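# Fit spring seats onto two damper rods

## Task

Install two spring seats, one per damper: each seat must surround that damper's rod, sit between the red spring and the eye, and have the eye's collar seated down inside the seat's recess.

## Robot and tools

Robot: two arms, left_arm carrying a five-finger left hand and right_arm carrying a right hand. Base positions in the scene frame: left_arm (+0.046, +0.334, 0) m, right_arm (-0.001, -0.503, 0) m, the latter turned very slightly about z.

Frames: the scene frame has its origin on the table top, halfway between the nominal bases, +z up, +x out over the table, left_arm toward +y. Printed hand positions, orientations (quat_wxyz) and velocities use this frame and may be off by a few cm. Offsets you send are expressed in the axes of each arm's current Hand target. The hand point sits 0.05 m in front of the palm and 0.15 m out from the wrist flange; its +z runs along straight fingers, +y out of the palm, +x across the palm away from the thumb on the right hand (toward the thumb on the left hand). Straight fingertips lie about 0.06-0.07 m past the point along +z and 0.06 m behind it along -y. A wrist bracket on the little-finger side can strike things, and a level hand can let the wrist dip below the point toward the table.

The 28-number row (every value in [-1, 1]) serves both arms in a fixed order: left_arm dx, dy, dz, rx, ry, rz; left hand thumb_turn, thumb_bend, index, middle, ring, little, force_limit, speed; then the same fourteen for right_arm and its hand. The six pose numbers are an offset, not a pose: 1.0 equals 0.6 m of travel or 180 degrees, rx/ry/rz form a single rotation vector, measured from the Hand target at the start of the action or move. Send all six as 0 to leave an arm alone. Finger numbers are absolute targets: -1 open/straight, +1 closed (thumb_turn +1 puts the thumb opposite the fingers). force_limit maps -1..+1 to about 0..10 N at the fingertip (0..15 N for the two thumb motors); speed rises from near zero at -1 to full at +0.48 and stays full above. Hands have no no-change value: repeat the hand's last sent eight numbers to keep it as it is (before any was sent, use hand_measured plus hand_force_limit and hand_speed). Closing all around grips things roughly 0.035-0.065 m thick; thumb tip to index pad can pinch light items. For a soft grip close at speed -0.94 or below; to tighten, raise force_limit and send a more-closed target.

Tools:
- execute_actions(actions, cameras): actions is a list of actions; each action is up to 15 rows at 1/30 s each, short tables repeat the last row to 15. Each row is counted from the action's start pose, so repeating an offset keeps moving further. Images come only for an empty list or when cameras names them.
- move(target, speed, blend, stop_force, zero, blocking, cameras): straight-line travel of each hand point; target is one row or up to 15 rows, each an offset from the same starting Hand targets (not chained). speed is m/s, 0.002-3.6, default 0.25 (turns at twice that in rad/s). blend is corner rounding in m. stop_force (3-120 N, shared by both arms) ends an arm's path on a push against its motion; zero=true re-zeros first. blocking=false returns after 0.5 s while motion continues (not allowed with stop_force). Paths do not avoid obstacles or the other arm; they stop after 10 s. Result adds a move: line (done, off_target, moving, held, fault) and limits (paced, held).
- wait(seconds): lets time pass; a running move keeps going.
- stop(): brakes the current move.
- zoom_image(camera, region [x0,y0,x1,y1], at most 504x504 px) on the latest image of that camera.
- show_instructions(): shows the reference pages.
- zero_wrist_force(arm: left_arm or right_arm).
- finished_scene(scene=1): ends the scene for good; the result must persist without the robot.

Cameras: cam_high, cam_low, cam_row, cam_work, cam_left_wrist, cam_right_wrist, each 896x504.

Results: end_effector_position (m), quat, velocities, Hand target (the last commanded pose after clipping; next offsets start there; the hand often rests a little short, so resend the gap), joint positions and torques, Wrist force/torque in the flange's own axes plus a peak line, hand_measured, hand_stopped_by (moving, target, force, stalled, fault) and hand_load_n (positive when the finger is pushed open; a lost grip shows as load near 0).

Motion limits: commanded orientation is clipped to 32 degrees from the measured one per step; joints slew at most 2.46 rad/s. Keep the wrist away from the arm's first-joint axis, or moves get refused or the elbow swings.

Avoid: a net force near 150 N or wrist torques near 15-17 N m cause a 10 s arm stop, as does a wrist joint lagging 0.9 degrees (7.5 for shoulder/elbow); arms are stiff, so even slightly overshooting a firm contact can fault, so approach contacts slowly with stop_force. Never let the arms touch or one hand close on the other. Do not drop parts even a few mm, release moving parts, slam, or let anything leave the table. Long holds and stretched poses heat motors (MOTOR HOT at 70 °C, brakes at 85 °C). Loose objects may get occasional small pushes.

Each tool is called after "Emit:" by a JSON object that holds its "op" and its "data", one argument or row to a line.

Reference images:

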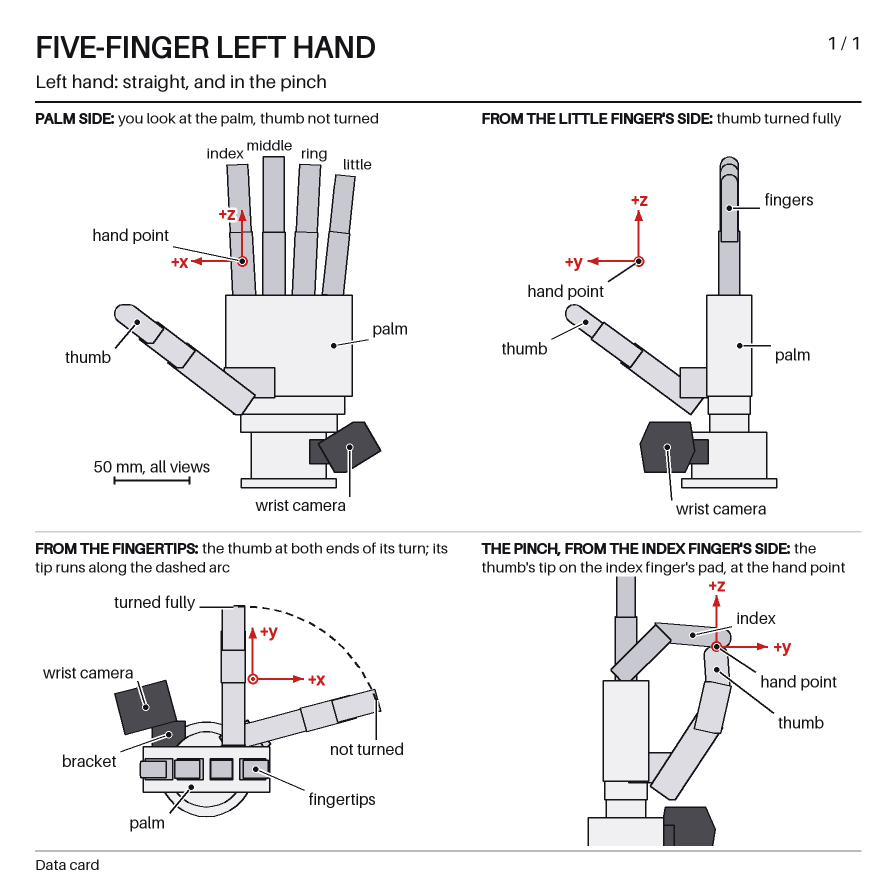

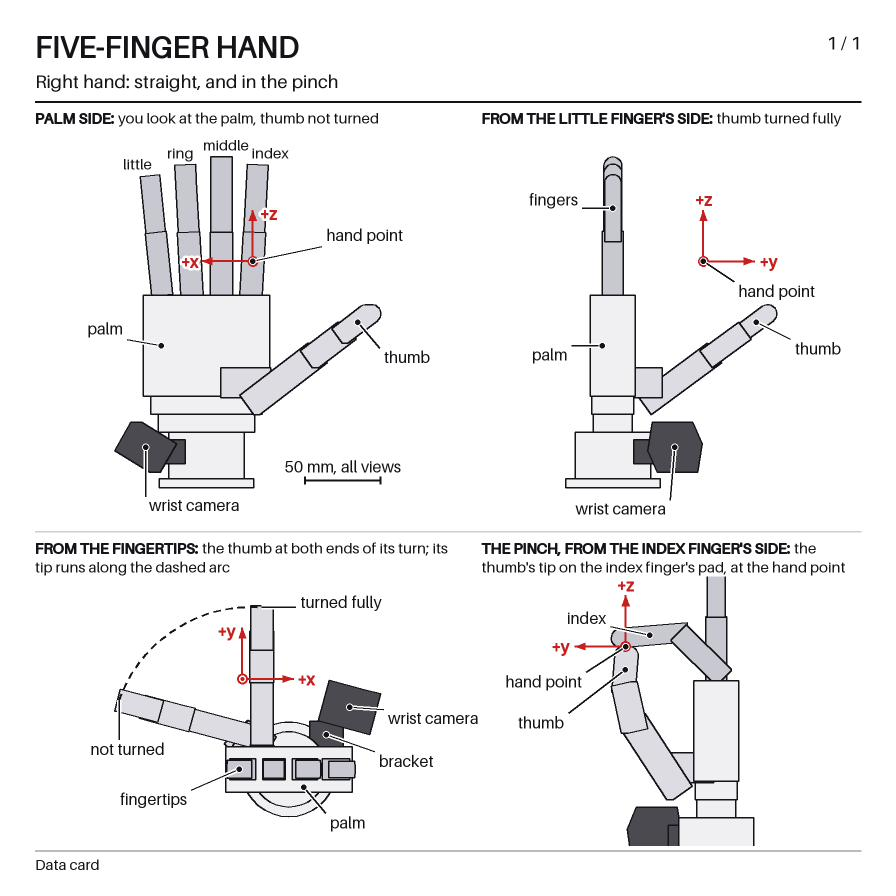

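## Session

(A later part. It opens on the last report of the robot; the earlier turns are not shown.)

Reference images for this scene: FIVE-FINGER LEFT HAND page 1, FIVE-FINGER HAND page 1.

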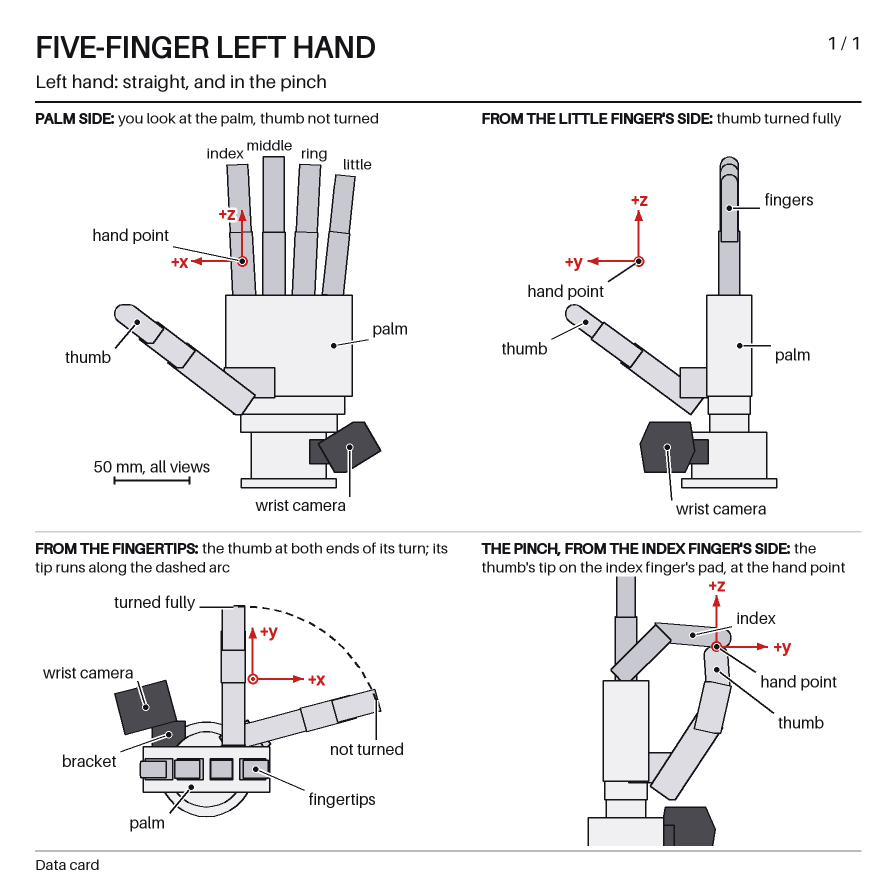

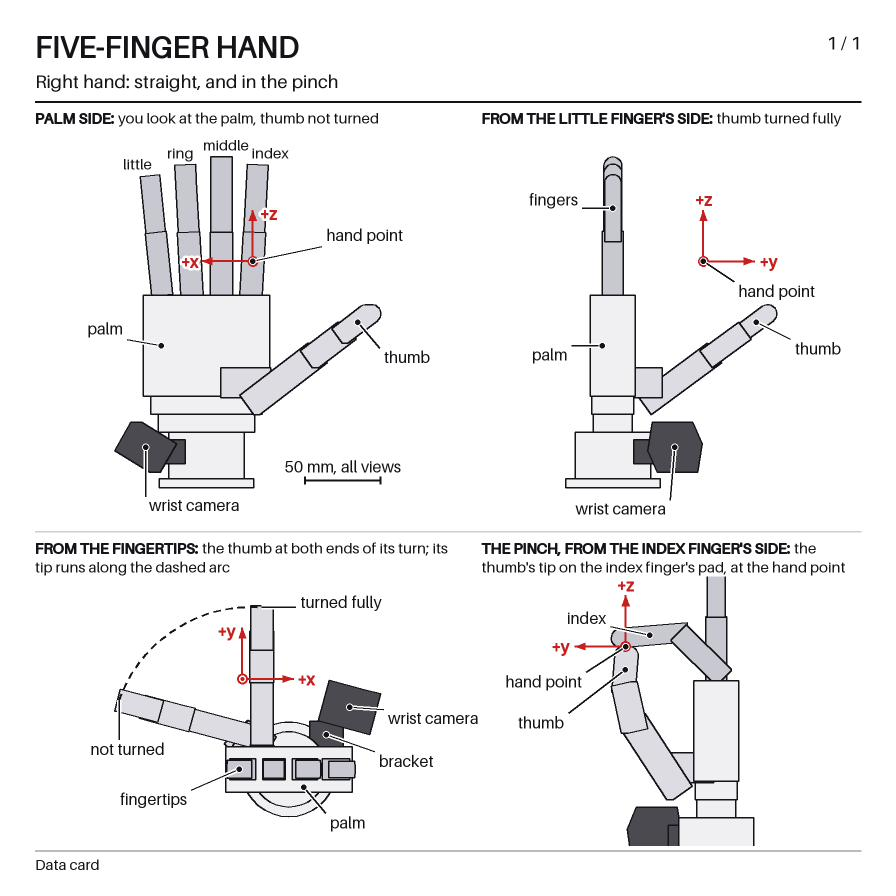

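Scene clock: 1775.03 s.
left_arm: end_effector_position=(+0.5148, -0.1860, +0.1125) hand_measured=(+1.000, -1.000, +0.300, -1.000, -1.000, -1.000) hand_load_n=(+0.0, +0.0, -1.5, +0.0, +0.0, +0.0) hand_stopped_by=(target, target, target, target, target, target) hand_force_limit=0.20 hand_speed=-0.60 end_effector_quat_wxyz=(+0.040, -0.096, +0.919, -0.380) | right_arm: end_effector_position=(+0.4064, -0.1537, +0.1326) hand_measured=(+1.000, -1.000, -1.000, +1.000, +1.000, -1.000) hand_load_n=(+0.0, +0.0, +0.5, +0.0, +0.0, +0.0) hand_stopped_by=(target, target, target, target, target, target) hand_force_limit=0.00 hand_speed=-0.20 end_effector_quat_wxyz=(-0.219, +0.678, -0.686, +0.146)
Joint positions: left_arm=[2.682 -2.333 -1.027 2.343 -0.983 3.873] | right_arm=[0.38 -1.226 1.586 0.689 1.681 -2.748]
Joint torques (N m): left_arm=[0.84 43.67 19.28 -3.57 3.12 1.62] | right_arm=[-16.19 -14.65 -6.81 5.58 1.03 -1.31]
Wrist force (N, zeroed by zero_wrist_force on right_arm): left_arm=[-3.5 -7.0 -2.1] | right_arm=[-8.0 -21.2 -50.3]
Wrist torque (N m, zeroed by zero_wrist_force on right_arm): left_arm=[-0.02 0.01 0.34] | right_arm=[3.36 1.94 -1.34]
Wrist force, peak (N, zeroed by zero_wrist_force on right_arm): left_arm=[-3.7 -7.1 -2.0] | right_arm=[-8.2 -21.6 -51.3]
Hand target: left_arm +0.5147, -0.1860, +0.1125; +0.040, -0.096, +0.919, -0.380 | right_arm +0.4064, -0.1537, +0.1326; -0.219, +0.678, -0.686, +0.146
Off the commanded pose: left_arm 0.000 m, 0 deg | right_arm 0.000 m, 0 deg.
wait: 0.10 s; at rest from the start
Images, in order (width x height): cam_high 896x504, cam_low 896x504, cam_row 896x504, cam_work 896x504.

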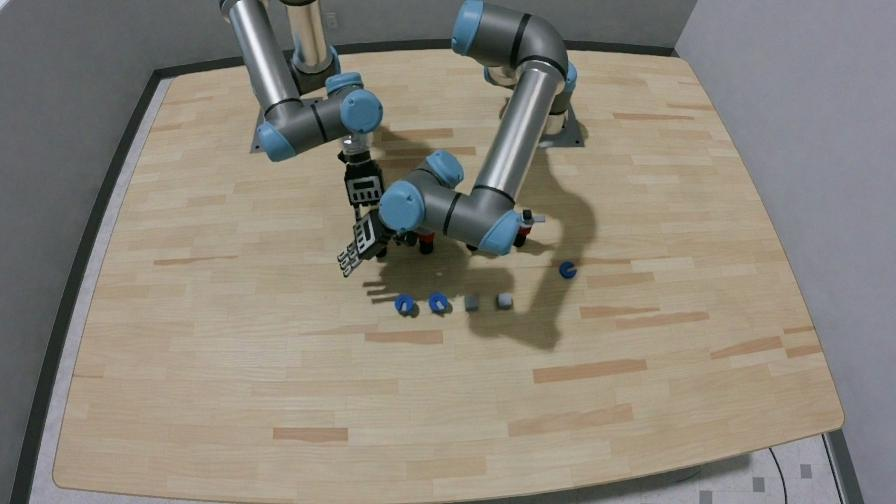

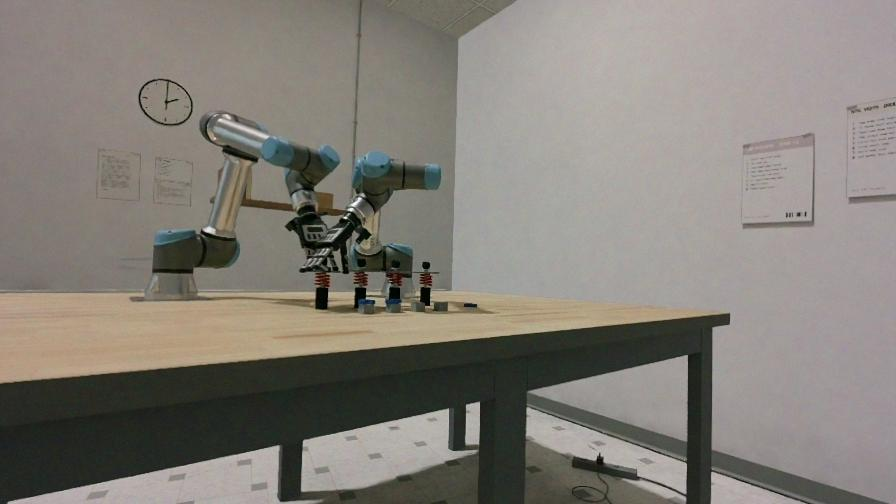

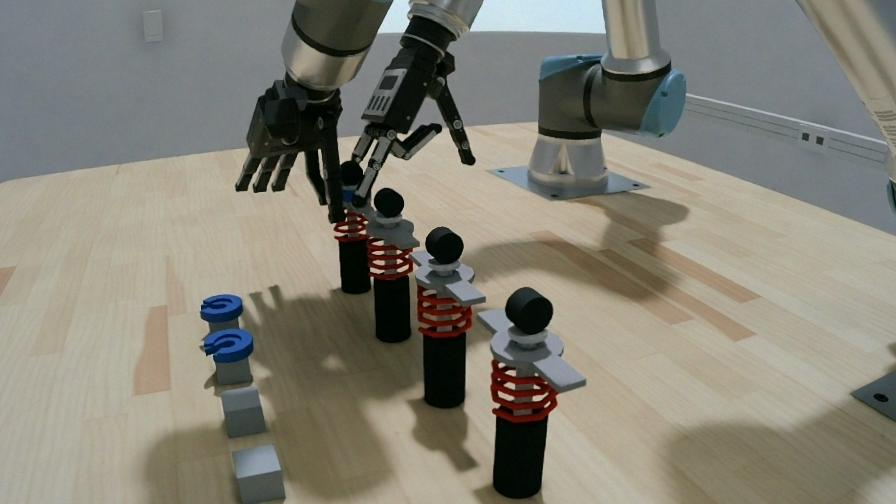

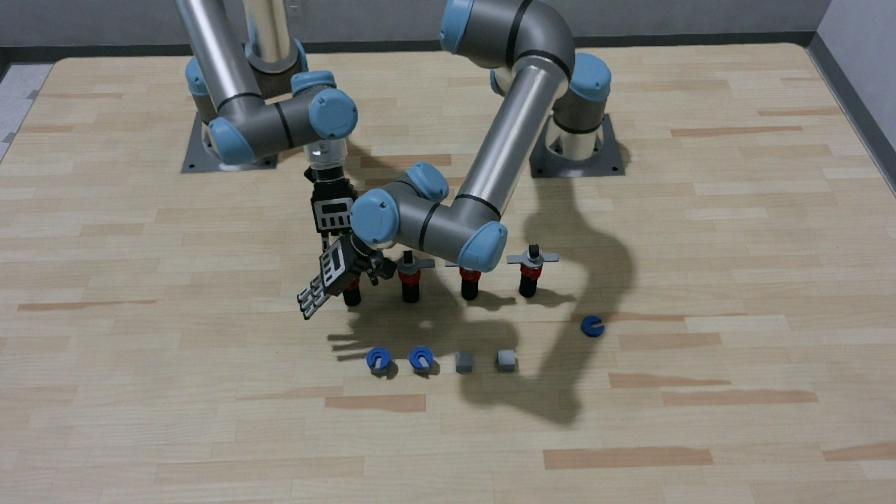

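Emit:
{"op": "move", "data": {
  "target": [-0.0005,0,0,0,0,0,1,-1,0.3,-1,-1,-1,0.2,-0.6,-0.000171,-0.000829,-0.001434,0,0,0,1,-1,-1,1,1,-1,0,-0.2],
  "speed": 0.003,
  "cameras": ["cam_row","cam_left_wrist"]
}}

Emit:
{"op": "zoom_image", "data": {
  "camera": "cam_left_wrist",
  "region": [400, 300, 580, 450]
}}

Emit:
{"op": "zoom_image", "data": {
  "camera": "cam_row",
  "region": [310, 160, 400, 225]
}}

Scene clock: 1784.27 s.
left_arm: end_effector_position=(+0.5150, -0.1859, +0.1125) hand_measured=(+1.000, -1.000, +0.300, -1.000, -1.000, -1.000) hand_load_n=(+0.0, +0.0, -1.0, +0.0, +0.0, +0.0) hand_stopped_by=(target, target, target, target, target, target) hand_force_limit=0.20 hand_speed=-0.60 end_effector_quat_wxyz=(+0.040, -0.096, +0.919, -0.380) | right_arm: end_effector_position=(+0.4064, -0.1537, +0.1335) hand_measured=(+1.000, -1.000, -1.000, +1.000, +1.000, -1.000) hand_load_n=(+0.0, +0.0, +0.0, +0.5, +0.0, +0.0) hand_stopped_by=(target, target, target, target, target, target) hand_force_limit=0.00 hand_speed=-0.20 end_effector_quat_wxyz=(-0.219, +0.678, -0.686, +0.146)
Joint positions: left_arm=[2.682 -2.334 -1.026 2.342 -0.983 3.873] | right_arm=[0.38 -1.227 1.584 0.691 1.681 -2.748]
Joint torques (N m): left_arm=[6.79 42.8 30.18 -3.48 3.37 1.89] | right_arm=[-14.44 -18.04 -7.83 5.81 1.11 -1.17]
Wrist force (N, zeroed by zero_wrist_force on right_arm): left_arm=[-0.6 -5.7 -1.7] | right_arm=[-7.9 -19.4 -44.7]
Wrist torque (N m, zeroed by zero_wrist_force on right_arm): left_arm=[0.10 -0.23 0.38] | right_arm=[3.01 1.77 -1.28]
Wrist force, peak (N, zeroed by zero_wrist_force on right_arm): left_arm=[-3.7 -7.1 -2.2] | right_arm=[-8.2 -21.2 -50.8]
Hand target: left_arm +0.5150, -0.1859, +0.1125; +0.040, -0.096, +0.919, -0.380 | right_arm +0.4064, -0.1537, +0.1336; -0.219, +0.678, -0.686, +0.146
Off the commanded pose: left_arm 0.000 m, 0 deg | right_arm 0.000 m, 0 deg.
move: done

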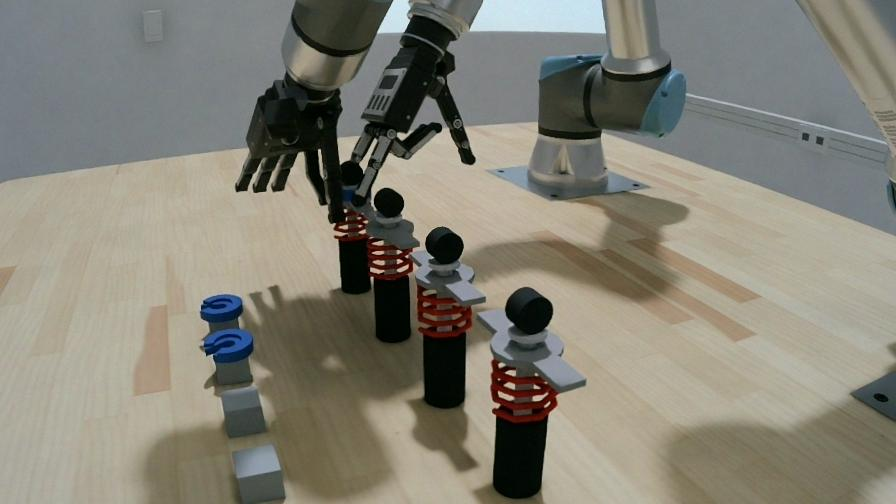

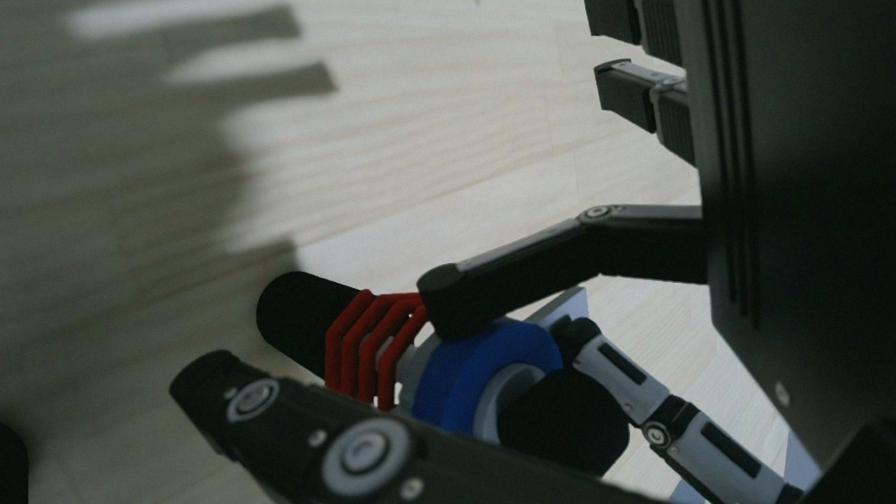

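Scaled by 2.800.

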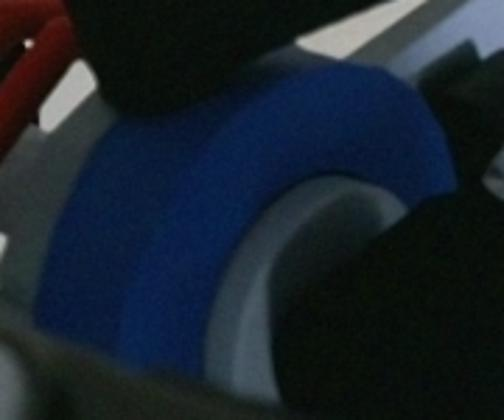

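Scaled by 5.600.

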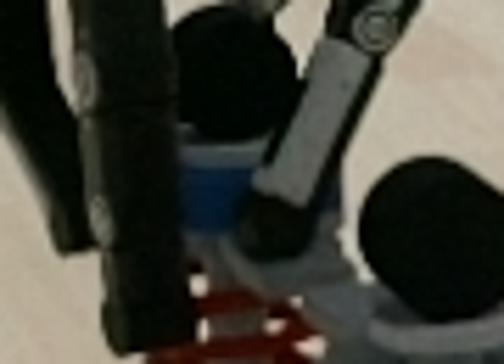

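Emit:
{"op": "move", "data": {
  "target": [0,0,0,0,0,0,1,-1,0.3,-1,-1,-1,0.2,-0.6,-0.000171,-0.000829,-0.001434,0,0,0,1,-1,-1,1,1,-1,0,-0.2],
  "speed": 0.003,
  "cameras": ["cam_row","cam_left_wrist"]
}}

Emit:
{"op": "zoom_image", "data": {
  "camera": "cam_left_wrist",
  "region": [400, 300, 580, 450]
}}

Emit:
{"op": "zoom_image", "data": {
  "camera": "cam_row",
  "region": [310, 160, 400, 225]
}}

Scene clock: 1788.23 s.
left_arm: end_effector_position=(+0.5150, -0.1859, +0.1125) hand_measured=(+1.000, -1.000, +0.300, -1.000, -1.000, -1.000) hand_load_n=(+0.0, +0.0, -1.0, +0.0, +0.0, +0.0) hand_stopped_by=(target, target, target, target, target, target) hand_force_limit=0.20 hand_speed=-0.60 end_effector_quat_wxyz=(+0.040, -0.096, +0.919, -0.380) | right_arm: end_effector_position=(+0.4064, -0.1537, +0.1345) hand_measured=(+1.000, -1.000, -1.000, +1.000, +1.000, -1.000) hand_load_n=(+0.0, +0.0, +0.5, +0.0, +0.0, +0.5) hand_stopped_by=(target, target, target, target, target, target) hand_force_limit=0.00 hand_speed=-0.20 end_effector_quat_wxyz=(-0.219, +0.678, -0.686, +0.146)
Joint positions: left_arm=[2.682 -2.334 -1.026 2.342 -0.983 3.873] | right_arm=[0.38 -1.228 1.583 0.693 1.681 -2.748]
Joint torques (N m): left_arm=[6.72 42.94 29.7 -3.42 3.49 1.87] | right_arm=[-15.64 -22.63 -10.23 5.85 0.59 -1.27]
Wrist force (N, zeroed by zero_wrist_force on right_arm): left_arm=[-0.4 -5.6 -1.6] | right_arm=[-7.3 -17.3 -37.8]
Wrist torque (N m, zeroed by zero_wrist_force on right_arm): left_arm=[0.11 -0.21 0.37] | right_arm=[2.55 1.46 -1.14]
Wrist force, peak (N, zeroed by zero_wrist_force on right_arm): left_arm=[-0.2 -5.8 -1.7] | right_arm=[-7.7 -19.5 -44.6]
Hand target: left_arm +0.5150, -0.1859, +0.1125; +0.040, -0.096, +0.919, -0.380 | right_arm +0.4064, -0.1537, +0.1346; -0.219, +0.678, -0.686, +0.146
Off the commanded pose: left_arm 0.000 m, 0 deg | right_arm 0.000 m, 0 deg.
move: done

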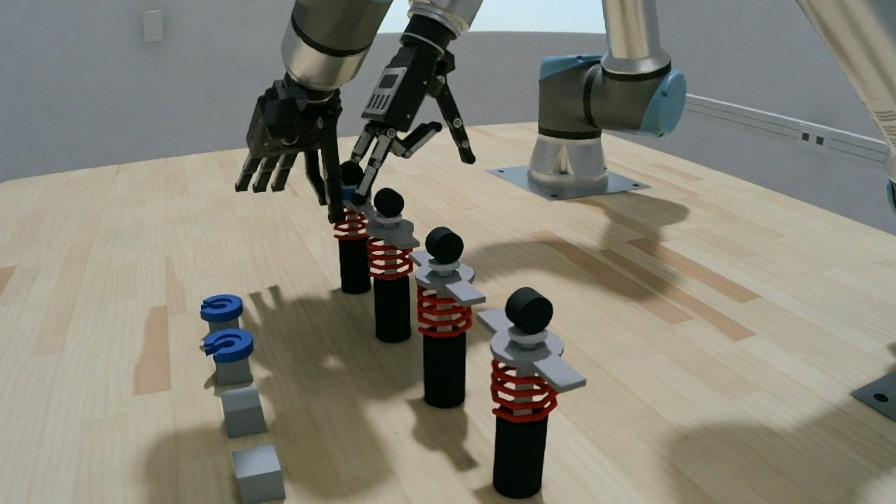

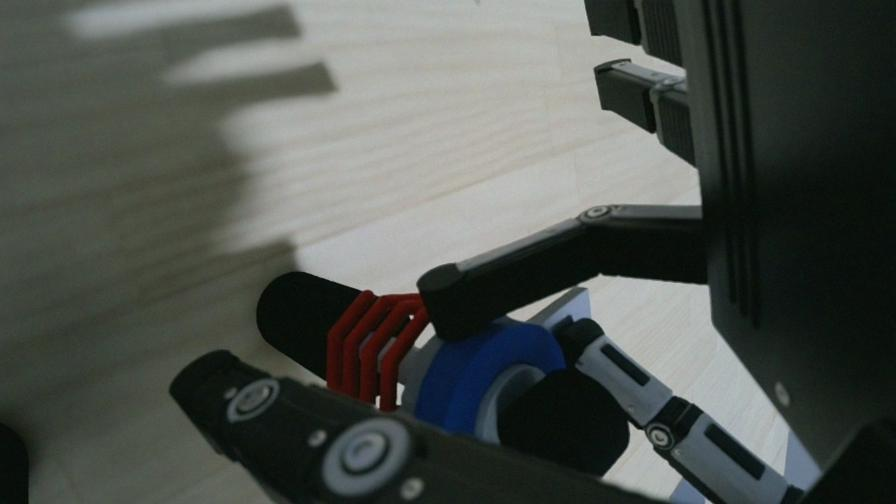

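Scaled by 2.800.

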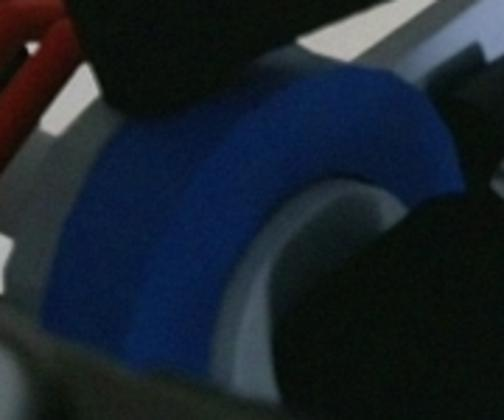

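Scaled by 5.600.

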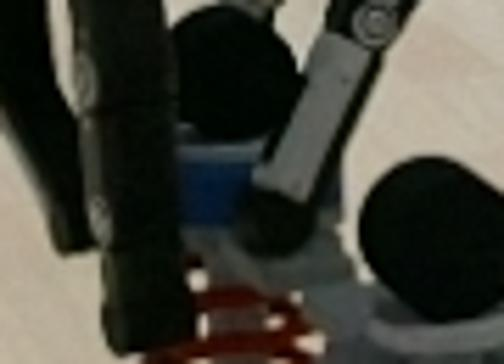

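Emit:
{"op": "move", "data": {
  "target": [0,0,0,0,0,0,1,-1,0.3,-1,-1,-1,0.2,-0.6,-0.000256,-0.001243,-0.002152,0,0,0,1,-1,-1,1,1,-1,0,-0.2],
  "speed": 0.003,
  "cameras": ["cam_row","cam_left_wrist"]
}}

Emit:
{"op": "zoom_image", "data": {
  "camera": "cam_left_wrist",
  "region": [400, 300, 580, 450]
}}

Emit:
{"op": "zoom_image", "data": {
  "camera": "cam_row",
  "region": [310, 160, 400, 225]
}}

Scene clock: 1791.70 s.
left_arm: end_effector_position=(+0.5150, -0.1859, +0.1125) hand_measured=(+1.000, -1.000, +0.300, -1.000, -1.000, -1.000) hand_load_n=(+0.0, -0.5, -1.0, +0.0, +0.0, +0.0) hand_stopped_by=(target, target, target, target, target, target) hand_force_limit=0.20 hand_speed=-0.60 end_effector_quat_wxyz=(+0.040, -0.096, +0.919, -0.380) | right_arm: end_effector_position=(+0.4064, -0.1537, +0.1360) hand_measured=(+1.000, -1.000, -1.000, +1.000, +1.000, -1.000) hand_load_n=(+0.0, +0.0, +0.0, +0.0, +0.0, +0.0) hand_stopped_by=(target, target, target, target, target, target) hand_force_limit=0.00 hand_speed=-0.20 end_effector_quat_wxyz=(-0.219, +0.678, -0.686, +0.146)
Joint positions: left_arm=[2.682 -2.334 -1.026 2.342 -0.983 3.873] | right_arm=[0.38 -1.229 1.58 0.697 1.681 -2.748]
Joint torques (N m): left_arm=[5.87 42.52 29.78 -3.45 3.58 1.81] | right_arm=[-12.97 -27.66 -13.92 6.33 -0.25 -1.25]
Wrist force (N, zeroed by zero_wrist_force on right_arm): left_arm=[-0.5 -5.5 -1.6] | right_arm=[-6.3 -13.5 -27.2]
Wrist torque (N m, zeroed by zero_wrist_force on right_arm): left_arm=[0.11 -0.20 0.37] | right_arm=[1.92 1.01 -0.93]
Wrist force, peak (N, zeroed by zero_wrist_force on right_arm): left_arm=[-0.5 -5.9 -1.6] | right_arm=[-7.1 -17.1 -37.7]
Hand target: left_arm +0.5150, -0.1859, +0.1125; +0.040, -0.096, +0.919, -0.380 | right_arm +0.4064, -0.1537, +0.1361; -0.219, +0.678, -0.686, +0.146
Off the commanded pose: left_arm 0.000 m, 0 deg | right_arm 0.000 m, 0 deg.
move: done

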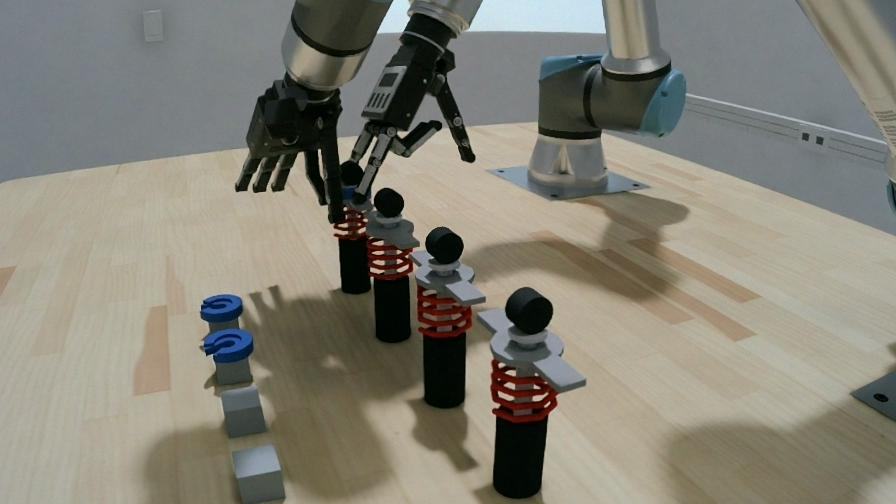

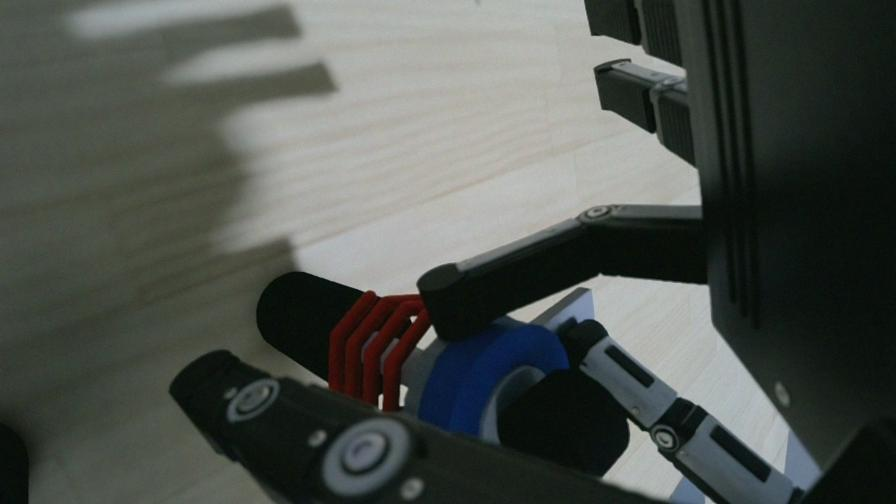

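Scaled by 2.800.

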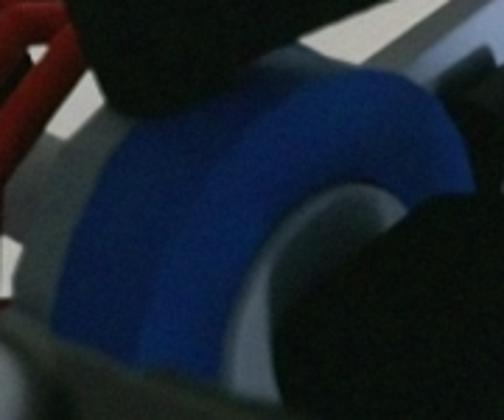

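Scaled by 5.600.

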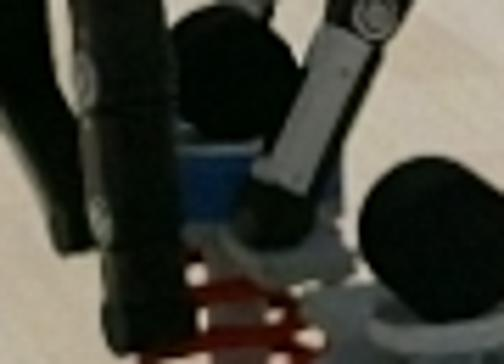

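Emit:
{"op": "move", "data": {
  "target": [0,0,0,0,0,0,1,-1,0.3,-1,-1,-1,0.2,-0.6,-0.000341,-0.001657,-0.002869,0,0,0,1,-1,-1,1,1,-1,0,-0.2],
  "speed": 0.003,
  "cameras": ["cam_row","cam_left_wrist"]
}}

Emit:
{"op": "zoom_image", "data": {
  "camera": "cam_left_wrist",
  "region": [400, 300, 580, 450]
}}

Emit:
{"op": "zoom_image", "data": {
  "camera": "cam_row",
  "region": [310, 160, 400, 225]
}}

Scene clock: 1795.23 s.
left_arm: end_effector_position=(+0.5150, -0.1859, +0.1125) hand_measured=(+1.000, -1.000, +0.300, -1.000, -1.000, -1.000) hand_load_n=(+0.0, +0.0, -1.0, +0.0, +0.0, +0.0) hand_stopped_by=(target, target, target, target, target, target) hand_force_limit=0.20 hand_speed=-0.60 end_effector_quat_wxyz=(+0.040, -0.096, +0.919, -0.380) | right_arm: end_effector_position=(+0.4064, -0.1537, +0.1380) hand_measured=(+1.000, -1.000, -1.000, +1.000, +1.000, -1.000) hand_load_n=(+0.0, +0.0, +0.0, +0.5, +0.0, +0.0) hand_stopped_by=(target, target, target, target, target, target) hand_force_limit=0.00 hand_speed=-0.20 end_effector_quat_wxyz=(-0.219, +0.678, -0.686, +0.146)
Joint positions: left_arm=[2.682 -2.334 -1.026 2.342 -0.983 3.873] | right_arm=[0.38 -1.23 1.577 0.702 1.681 -2.748]
Joint torques (N m): left_arm=[5.09 43.43 29.21 -3.09 3.67 1.81] | right_arm=[-9.5 -44.63 -25.59 4.66 -1.5 -1.35]
Wrist force (N, zeroed by zero_wrist_force on right_arm): left_arm=[-0.5 -4.8 -1.4] | right_arm=[0.9 0.7 0.2]
Wrist torque (N m, zeroed by zero_wrist_force on right_arm): left_arm=[0.16 -0.19 0.36] | right_arm=[0.14 -0.18 0.06]
Wrist force, peak (N, zeroed by zero_wrist_force on right_arm): left_arm=[-0.3 -5.9 -1.7] | right_arm=[-6.1 -13.2 -27.2]
Hand target: left_arm +0.5150, -0.1859, +0.1125; +0.040, -0.096, +0.919, -0.380 | right_arm +0.4064, -0.1537, +0.1381; -0.219, +0.678, -0.686, +0.146
Off the commanded pose: left_arm 0.000 m, 0 deg | right_arm 0.000 m, 0 deg.
move: done

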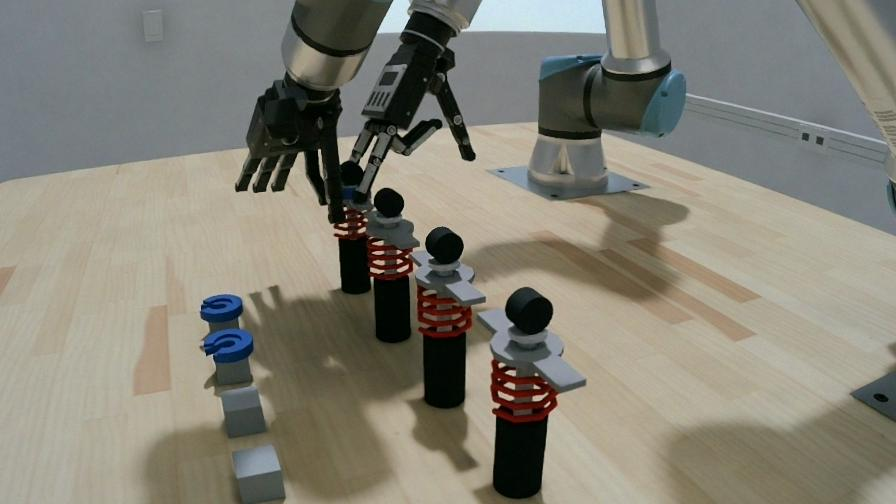

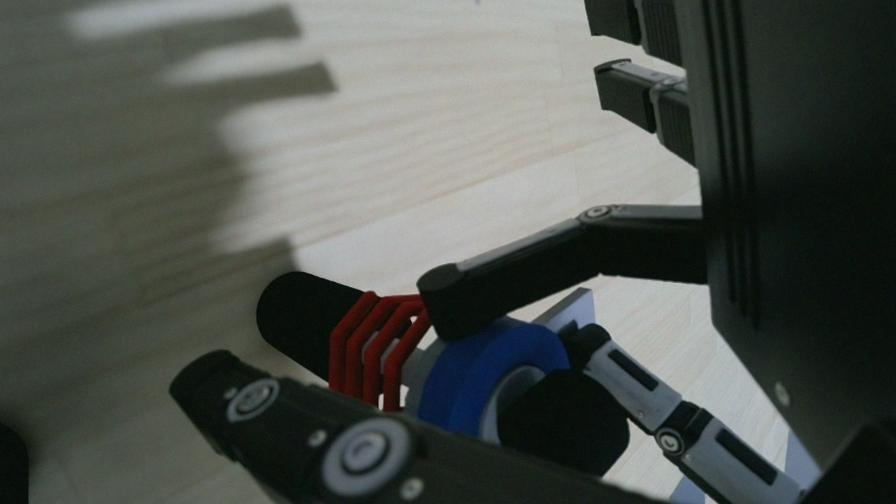

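Scaled by 2.800.

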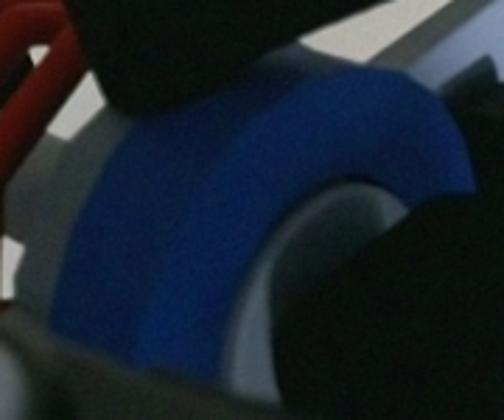

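Scaled by 5.600.

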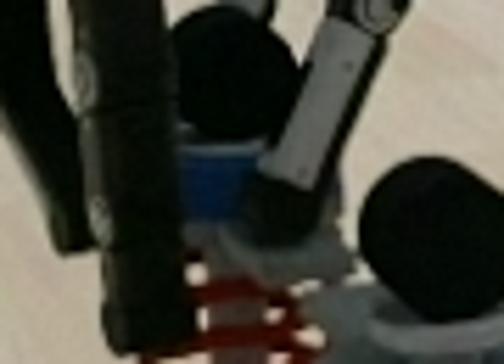

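Emit:
{"op": "move", "data": {
  "target": [
    [-0.05,0,0,0,0,0,1,-1,0.3,-1,-1,-1,0.2,-0.6,0,0,0,0,0,0,1,-1,-1,1,1,-1,0,-0.2],
    [-0.12,-0.04,-0.04,0,0,0,1,-1,0.3,-1,-1,-1,0.2,-0.6,0,0,0,0,0,0,1,-1,-1,1,1,-1,0,-0.2]
  ],
  "speed": [0.02, 0.08],
  "cameras": ["cam_row","cam_left_wrist"]
}}

Emit:
{"op": "zoom_image", "data": {
  "camera": "cam_row",
  "region": [310, 150, 400, 225]
}}

Emit:
{"op": "zoom_image", "data": {
  "camera": "cam_left_wrist",
  "region": [400, 300, 700, 500]
}}

Scene clock: 1802.77 s.
left_arm: end_effector_position=(+0.5855, -0.1711, +0.1464) hand_measured=(+1.000, -1.000, +0.300, -1.000, -1.000, -1.000) hand_load_n=(+0.0, +0.0, +0.0, +0.0, +0.0, +0.0) hand_stopped_by=(target, target, target, target, target, target) hand_force_limit=0.20 hand_speed=-0.60 end_effector_quat_wxyz=(+0.040, -0.096, +0.919, -0.380) | right_arm: end_effector_position=(+0.4064, -0.1537, +0.1381) hand_measured=(+1.000, -1.000, -1.000, +1.000, +1.000, -1.000) hand_load_n=(+0.0, +0.0, +0.0, +0.0, +0.0, +0.0) hand_stopped_by=(target, target, target, target, target, target) hand_force_limit=0.00 hand_speed=-0.20 end_effector_quat_wxyz=(-0.219, +0.678, -0.686, +0.146)
Joint positions: left_arm=[2.751 -2.481 -0.682 2.104 -0.948 3.945] | right_arm=[0.38 -1.23 1.577 0.702 1.681 -2.748]
Joint torques (N m): left_arm=[7.36 49 30.37 -2.98 3.6 2.28] | right_arm=[11.2 -43.85 -25.07 4.45 -1.29 -1.51]
Wrist force (N, zeroed by zero_wrist_force on right_arm): left_arm=[1.6 -5.1 -1.1] | right_arm=[0.9 0.7 0.3]
Wrist torque (N m, zeroed by zero_wrist_force on right_arm): left_arm=[0.10 -0.26 0.25] | right_arm=[0.14 -0.19 0.06]
Wrist force, peak (N, zeroed by zero_wrist_force on right_arm): left_arm=[1.5 -5.2 -1.8] | right_arm=[1.1 0.9 0.3]
Hand target: left_arm +0.5855, -0.1711, +0.1465; +0.040, -0.096, +0.919, -0.380 | right_arm +0.4064, -0.1537, +0.1381; -0.219, +0.678, -0.686, +0.146
Off the commanded pose: left_arm 0.000 m, 0 deg | right_arm 0.000 m, 0 deg.
move: done

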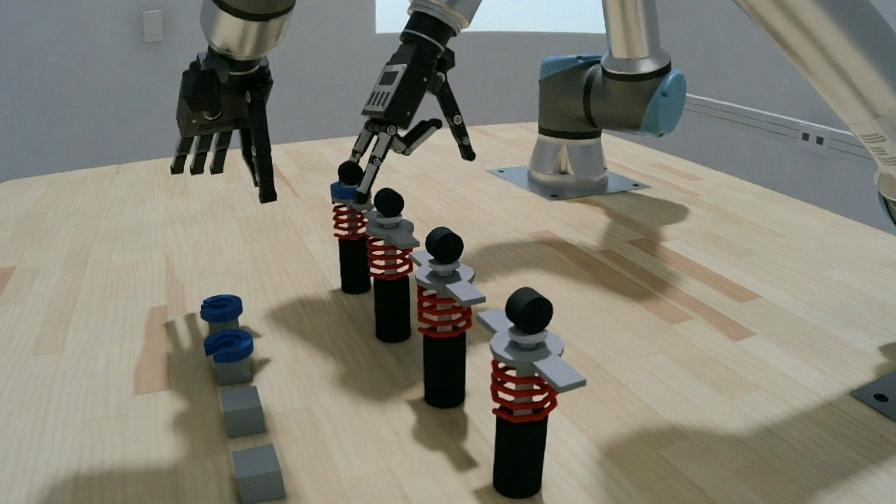

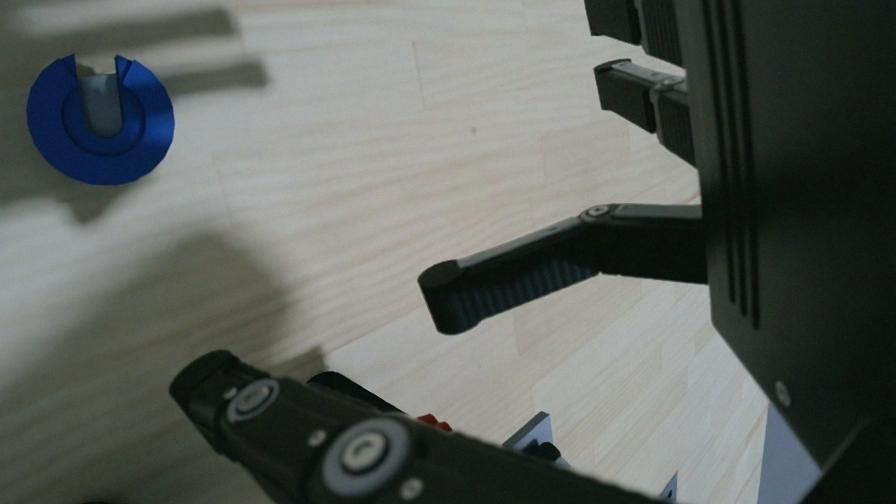

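Scaled by 5.600.

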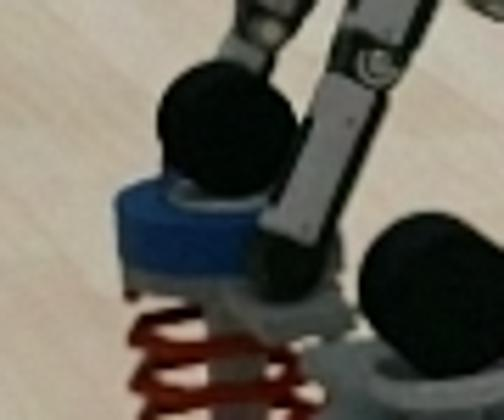

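Scaled by 1.680.

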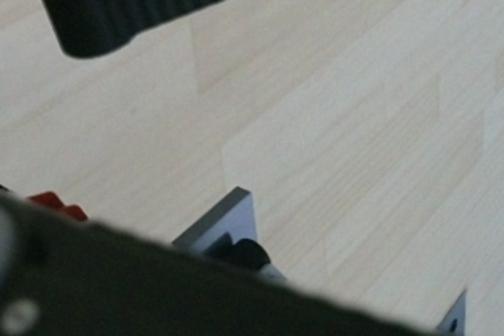

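Emit:
{"op": "zoom_image", "data": {
  "camera": "cam_left_wrist",
  "region": [10, 40, 190, 200]
}}

Emit:
{"op": "zoom_image", "data": {
  "camera": "cam_row",
  "region": [190, 285, 270, 395]
}}

Scaled by 2.800.

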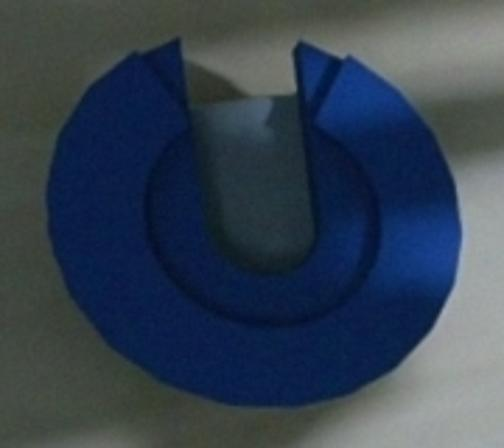

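Scaled by 4.582.

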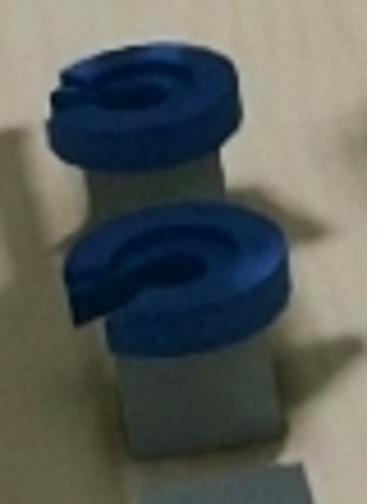

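Emit:
{"op": "wait", "data": {
  "seconds": 0.1,
  "cameras": ["cam_high","cam_work"]
}}

Emit:
{"op": "zoom_image", "data": {
  "camera": "cam_work",
  "region": [355, 335, 450, 390]
}}

Emit:
{"op": "zoom_image", "data": {
  "camera": "cam_high",
  "region": [385, 280, 465, 325]
}}

Scene clock: 1825.00 s.
left_arm: end_effector_position=(+0.5855, -0.1711, +0.1464) hand_measured=(+1.000, -1.000, +0.300, -1.000, -1.000, -1.000) hand_load_n=(+0.0, +0.0, +0.0, +0.0, +0.0, +0.0) hand_stopped_by=(target, target, target, target, target, target) hand_force_limit=0.20 hand_speed=-0.60 end_effector_quat_wxyz=(+0.040, -0.096, +0.919, -0.380) | right_arm: end_effector_position=(+0.4064, -0.1537, +0.1381) hand_measured=(+1.000, -1.000, -1.000, +1.000, +1.000, -1.000) hand_load_n=(+0.0, +0.0, +0.0, +0.0, +0.0, +0.0) hand_stopped_by=(target, target, target, target, target, target) hand_force_limit=0.00 hand_speed=-0.20 end_effector_quat_wxyz=(-0.219, +0.678, -0.686, +0.146)
Joint positions: left_arm=[2.751 -2.481 -0.682 2.104 -0.948 3.946] | right_arm=[0.38 -1.23 1.577 0.702 1.681 -2.748]
Joint torques (N m): left_arm=[7.37 49.02 30.72 -2.8 3.62 1.93] | right_arm=[11.39 -38.68 -25.19 4.12 0.22 -0.77]
Wrist force (N, zeroed by zero_wrist_force on right_arm): left_arm=[1.8 -5.0 -1.3] | right_arm=[0.9 0.8 0.2]
Wrist torque (N m, zeroed by zero_wrist_force on right_arm): left_arm=[0.14 -0.29 0.26] | right_arm=[0.15 -0.18 0.06]
Wrist force, peak (N, zeroed by zero_wrist_force on right_arm): left_arm=[1.8 -5.3 -1.4] | right_arm=[1.2 0.8 0.5]
Hand target: left_arm +0.5855, -0.1711, +0.1465; +0.040, -0.096, +0.919, -0.380 | right_arm +0.4064, -0.1537, +0.1381; -0.219, +0.678, -0.686, +0.146
Off the commanded pose: left_arm 0.000 m, 0 deg | right_arm 0.000 m, 0 deg.
wait: 0.10 s; at rest from the start

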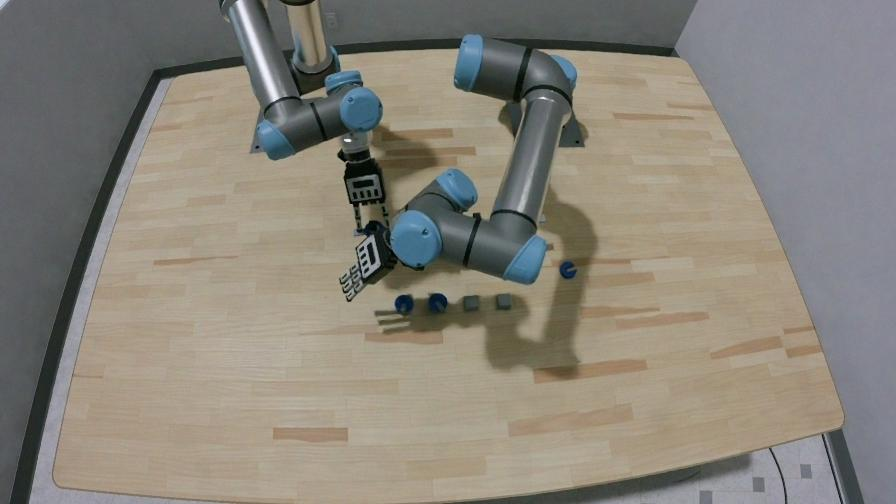

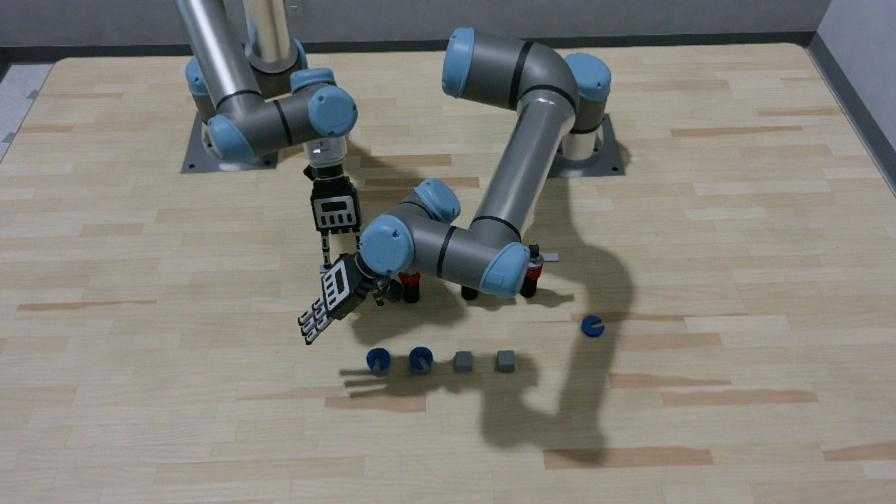

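Scaled by 5.305.

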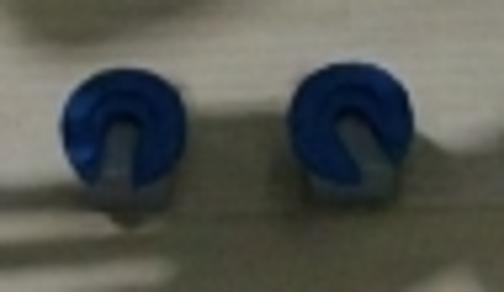

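Scaled by 6.300.

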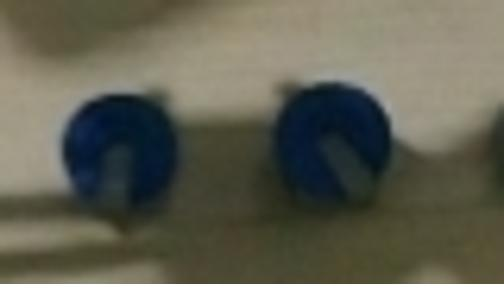

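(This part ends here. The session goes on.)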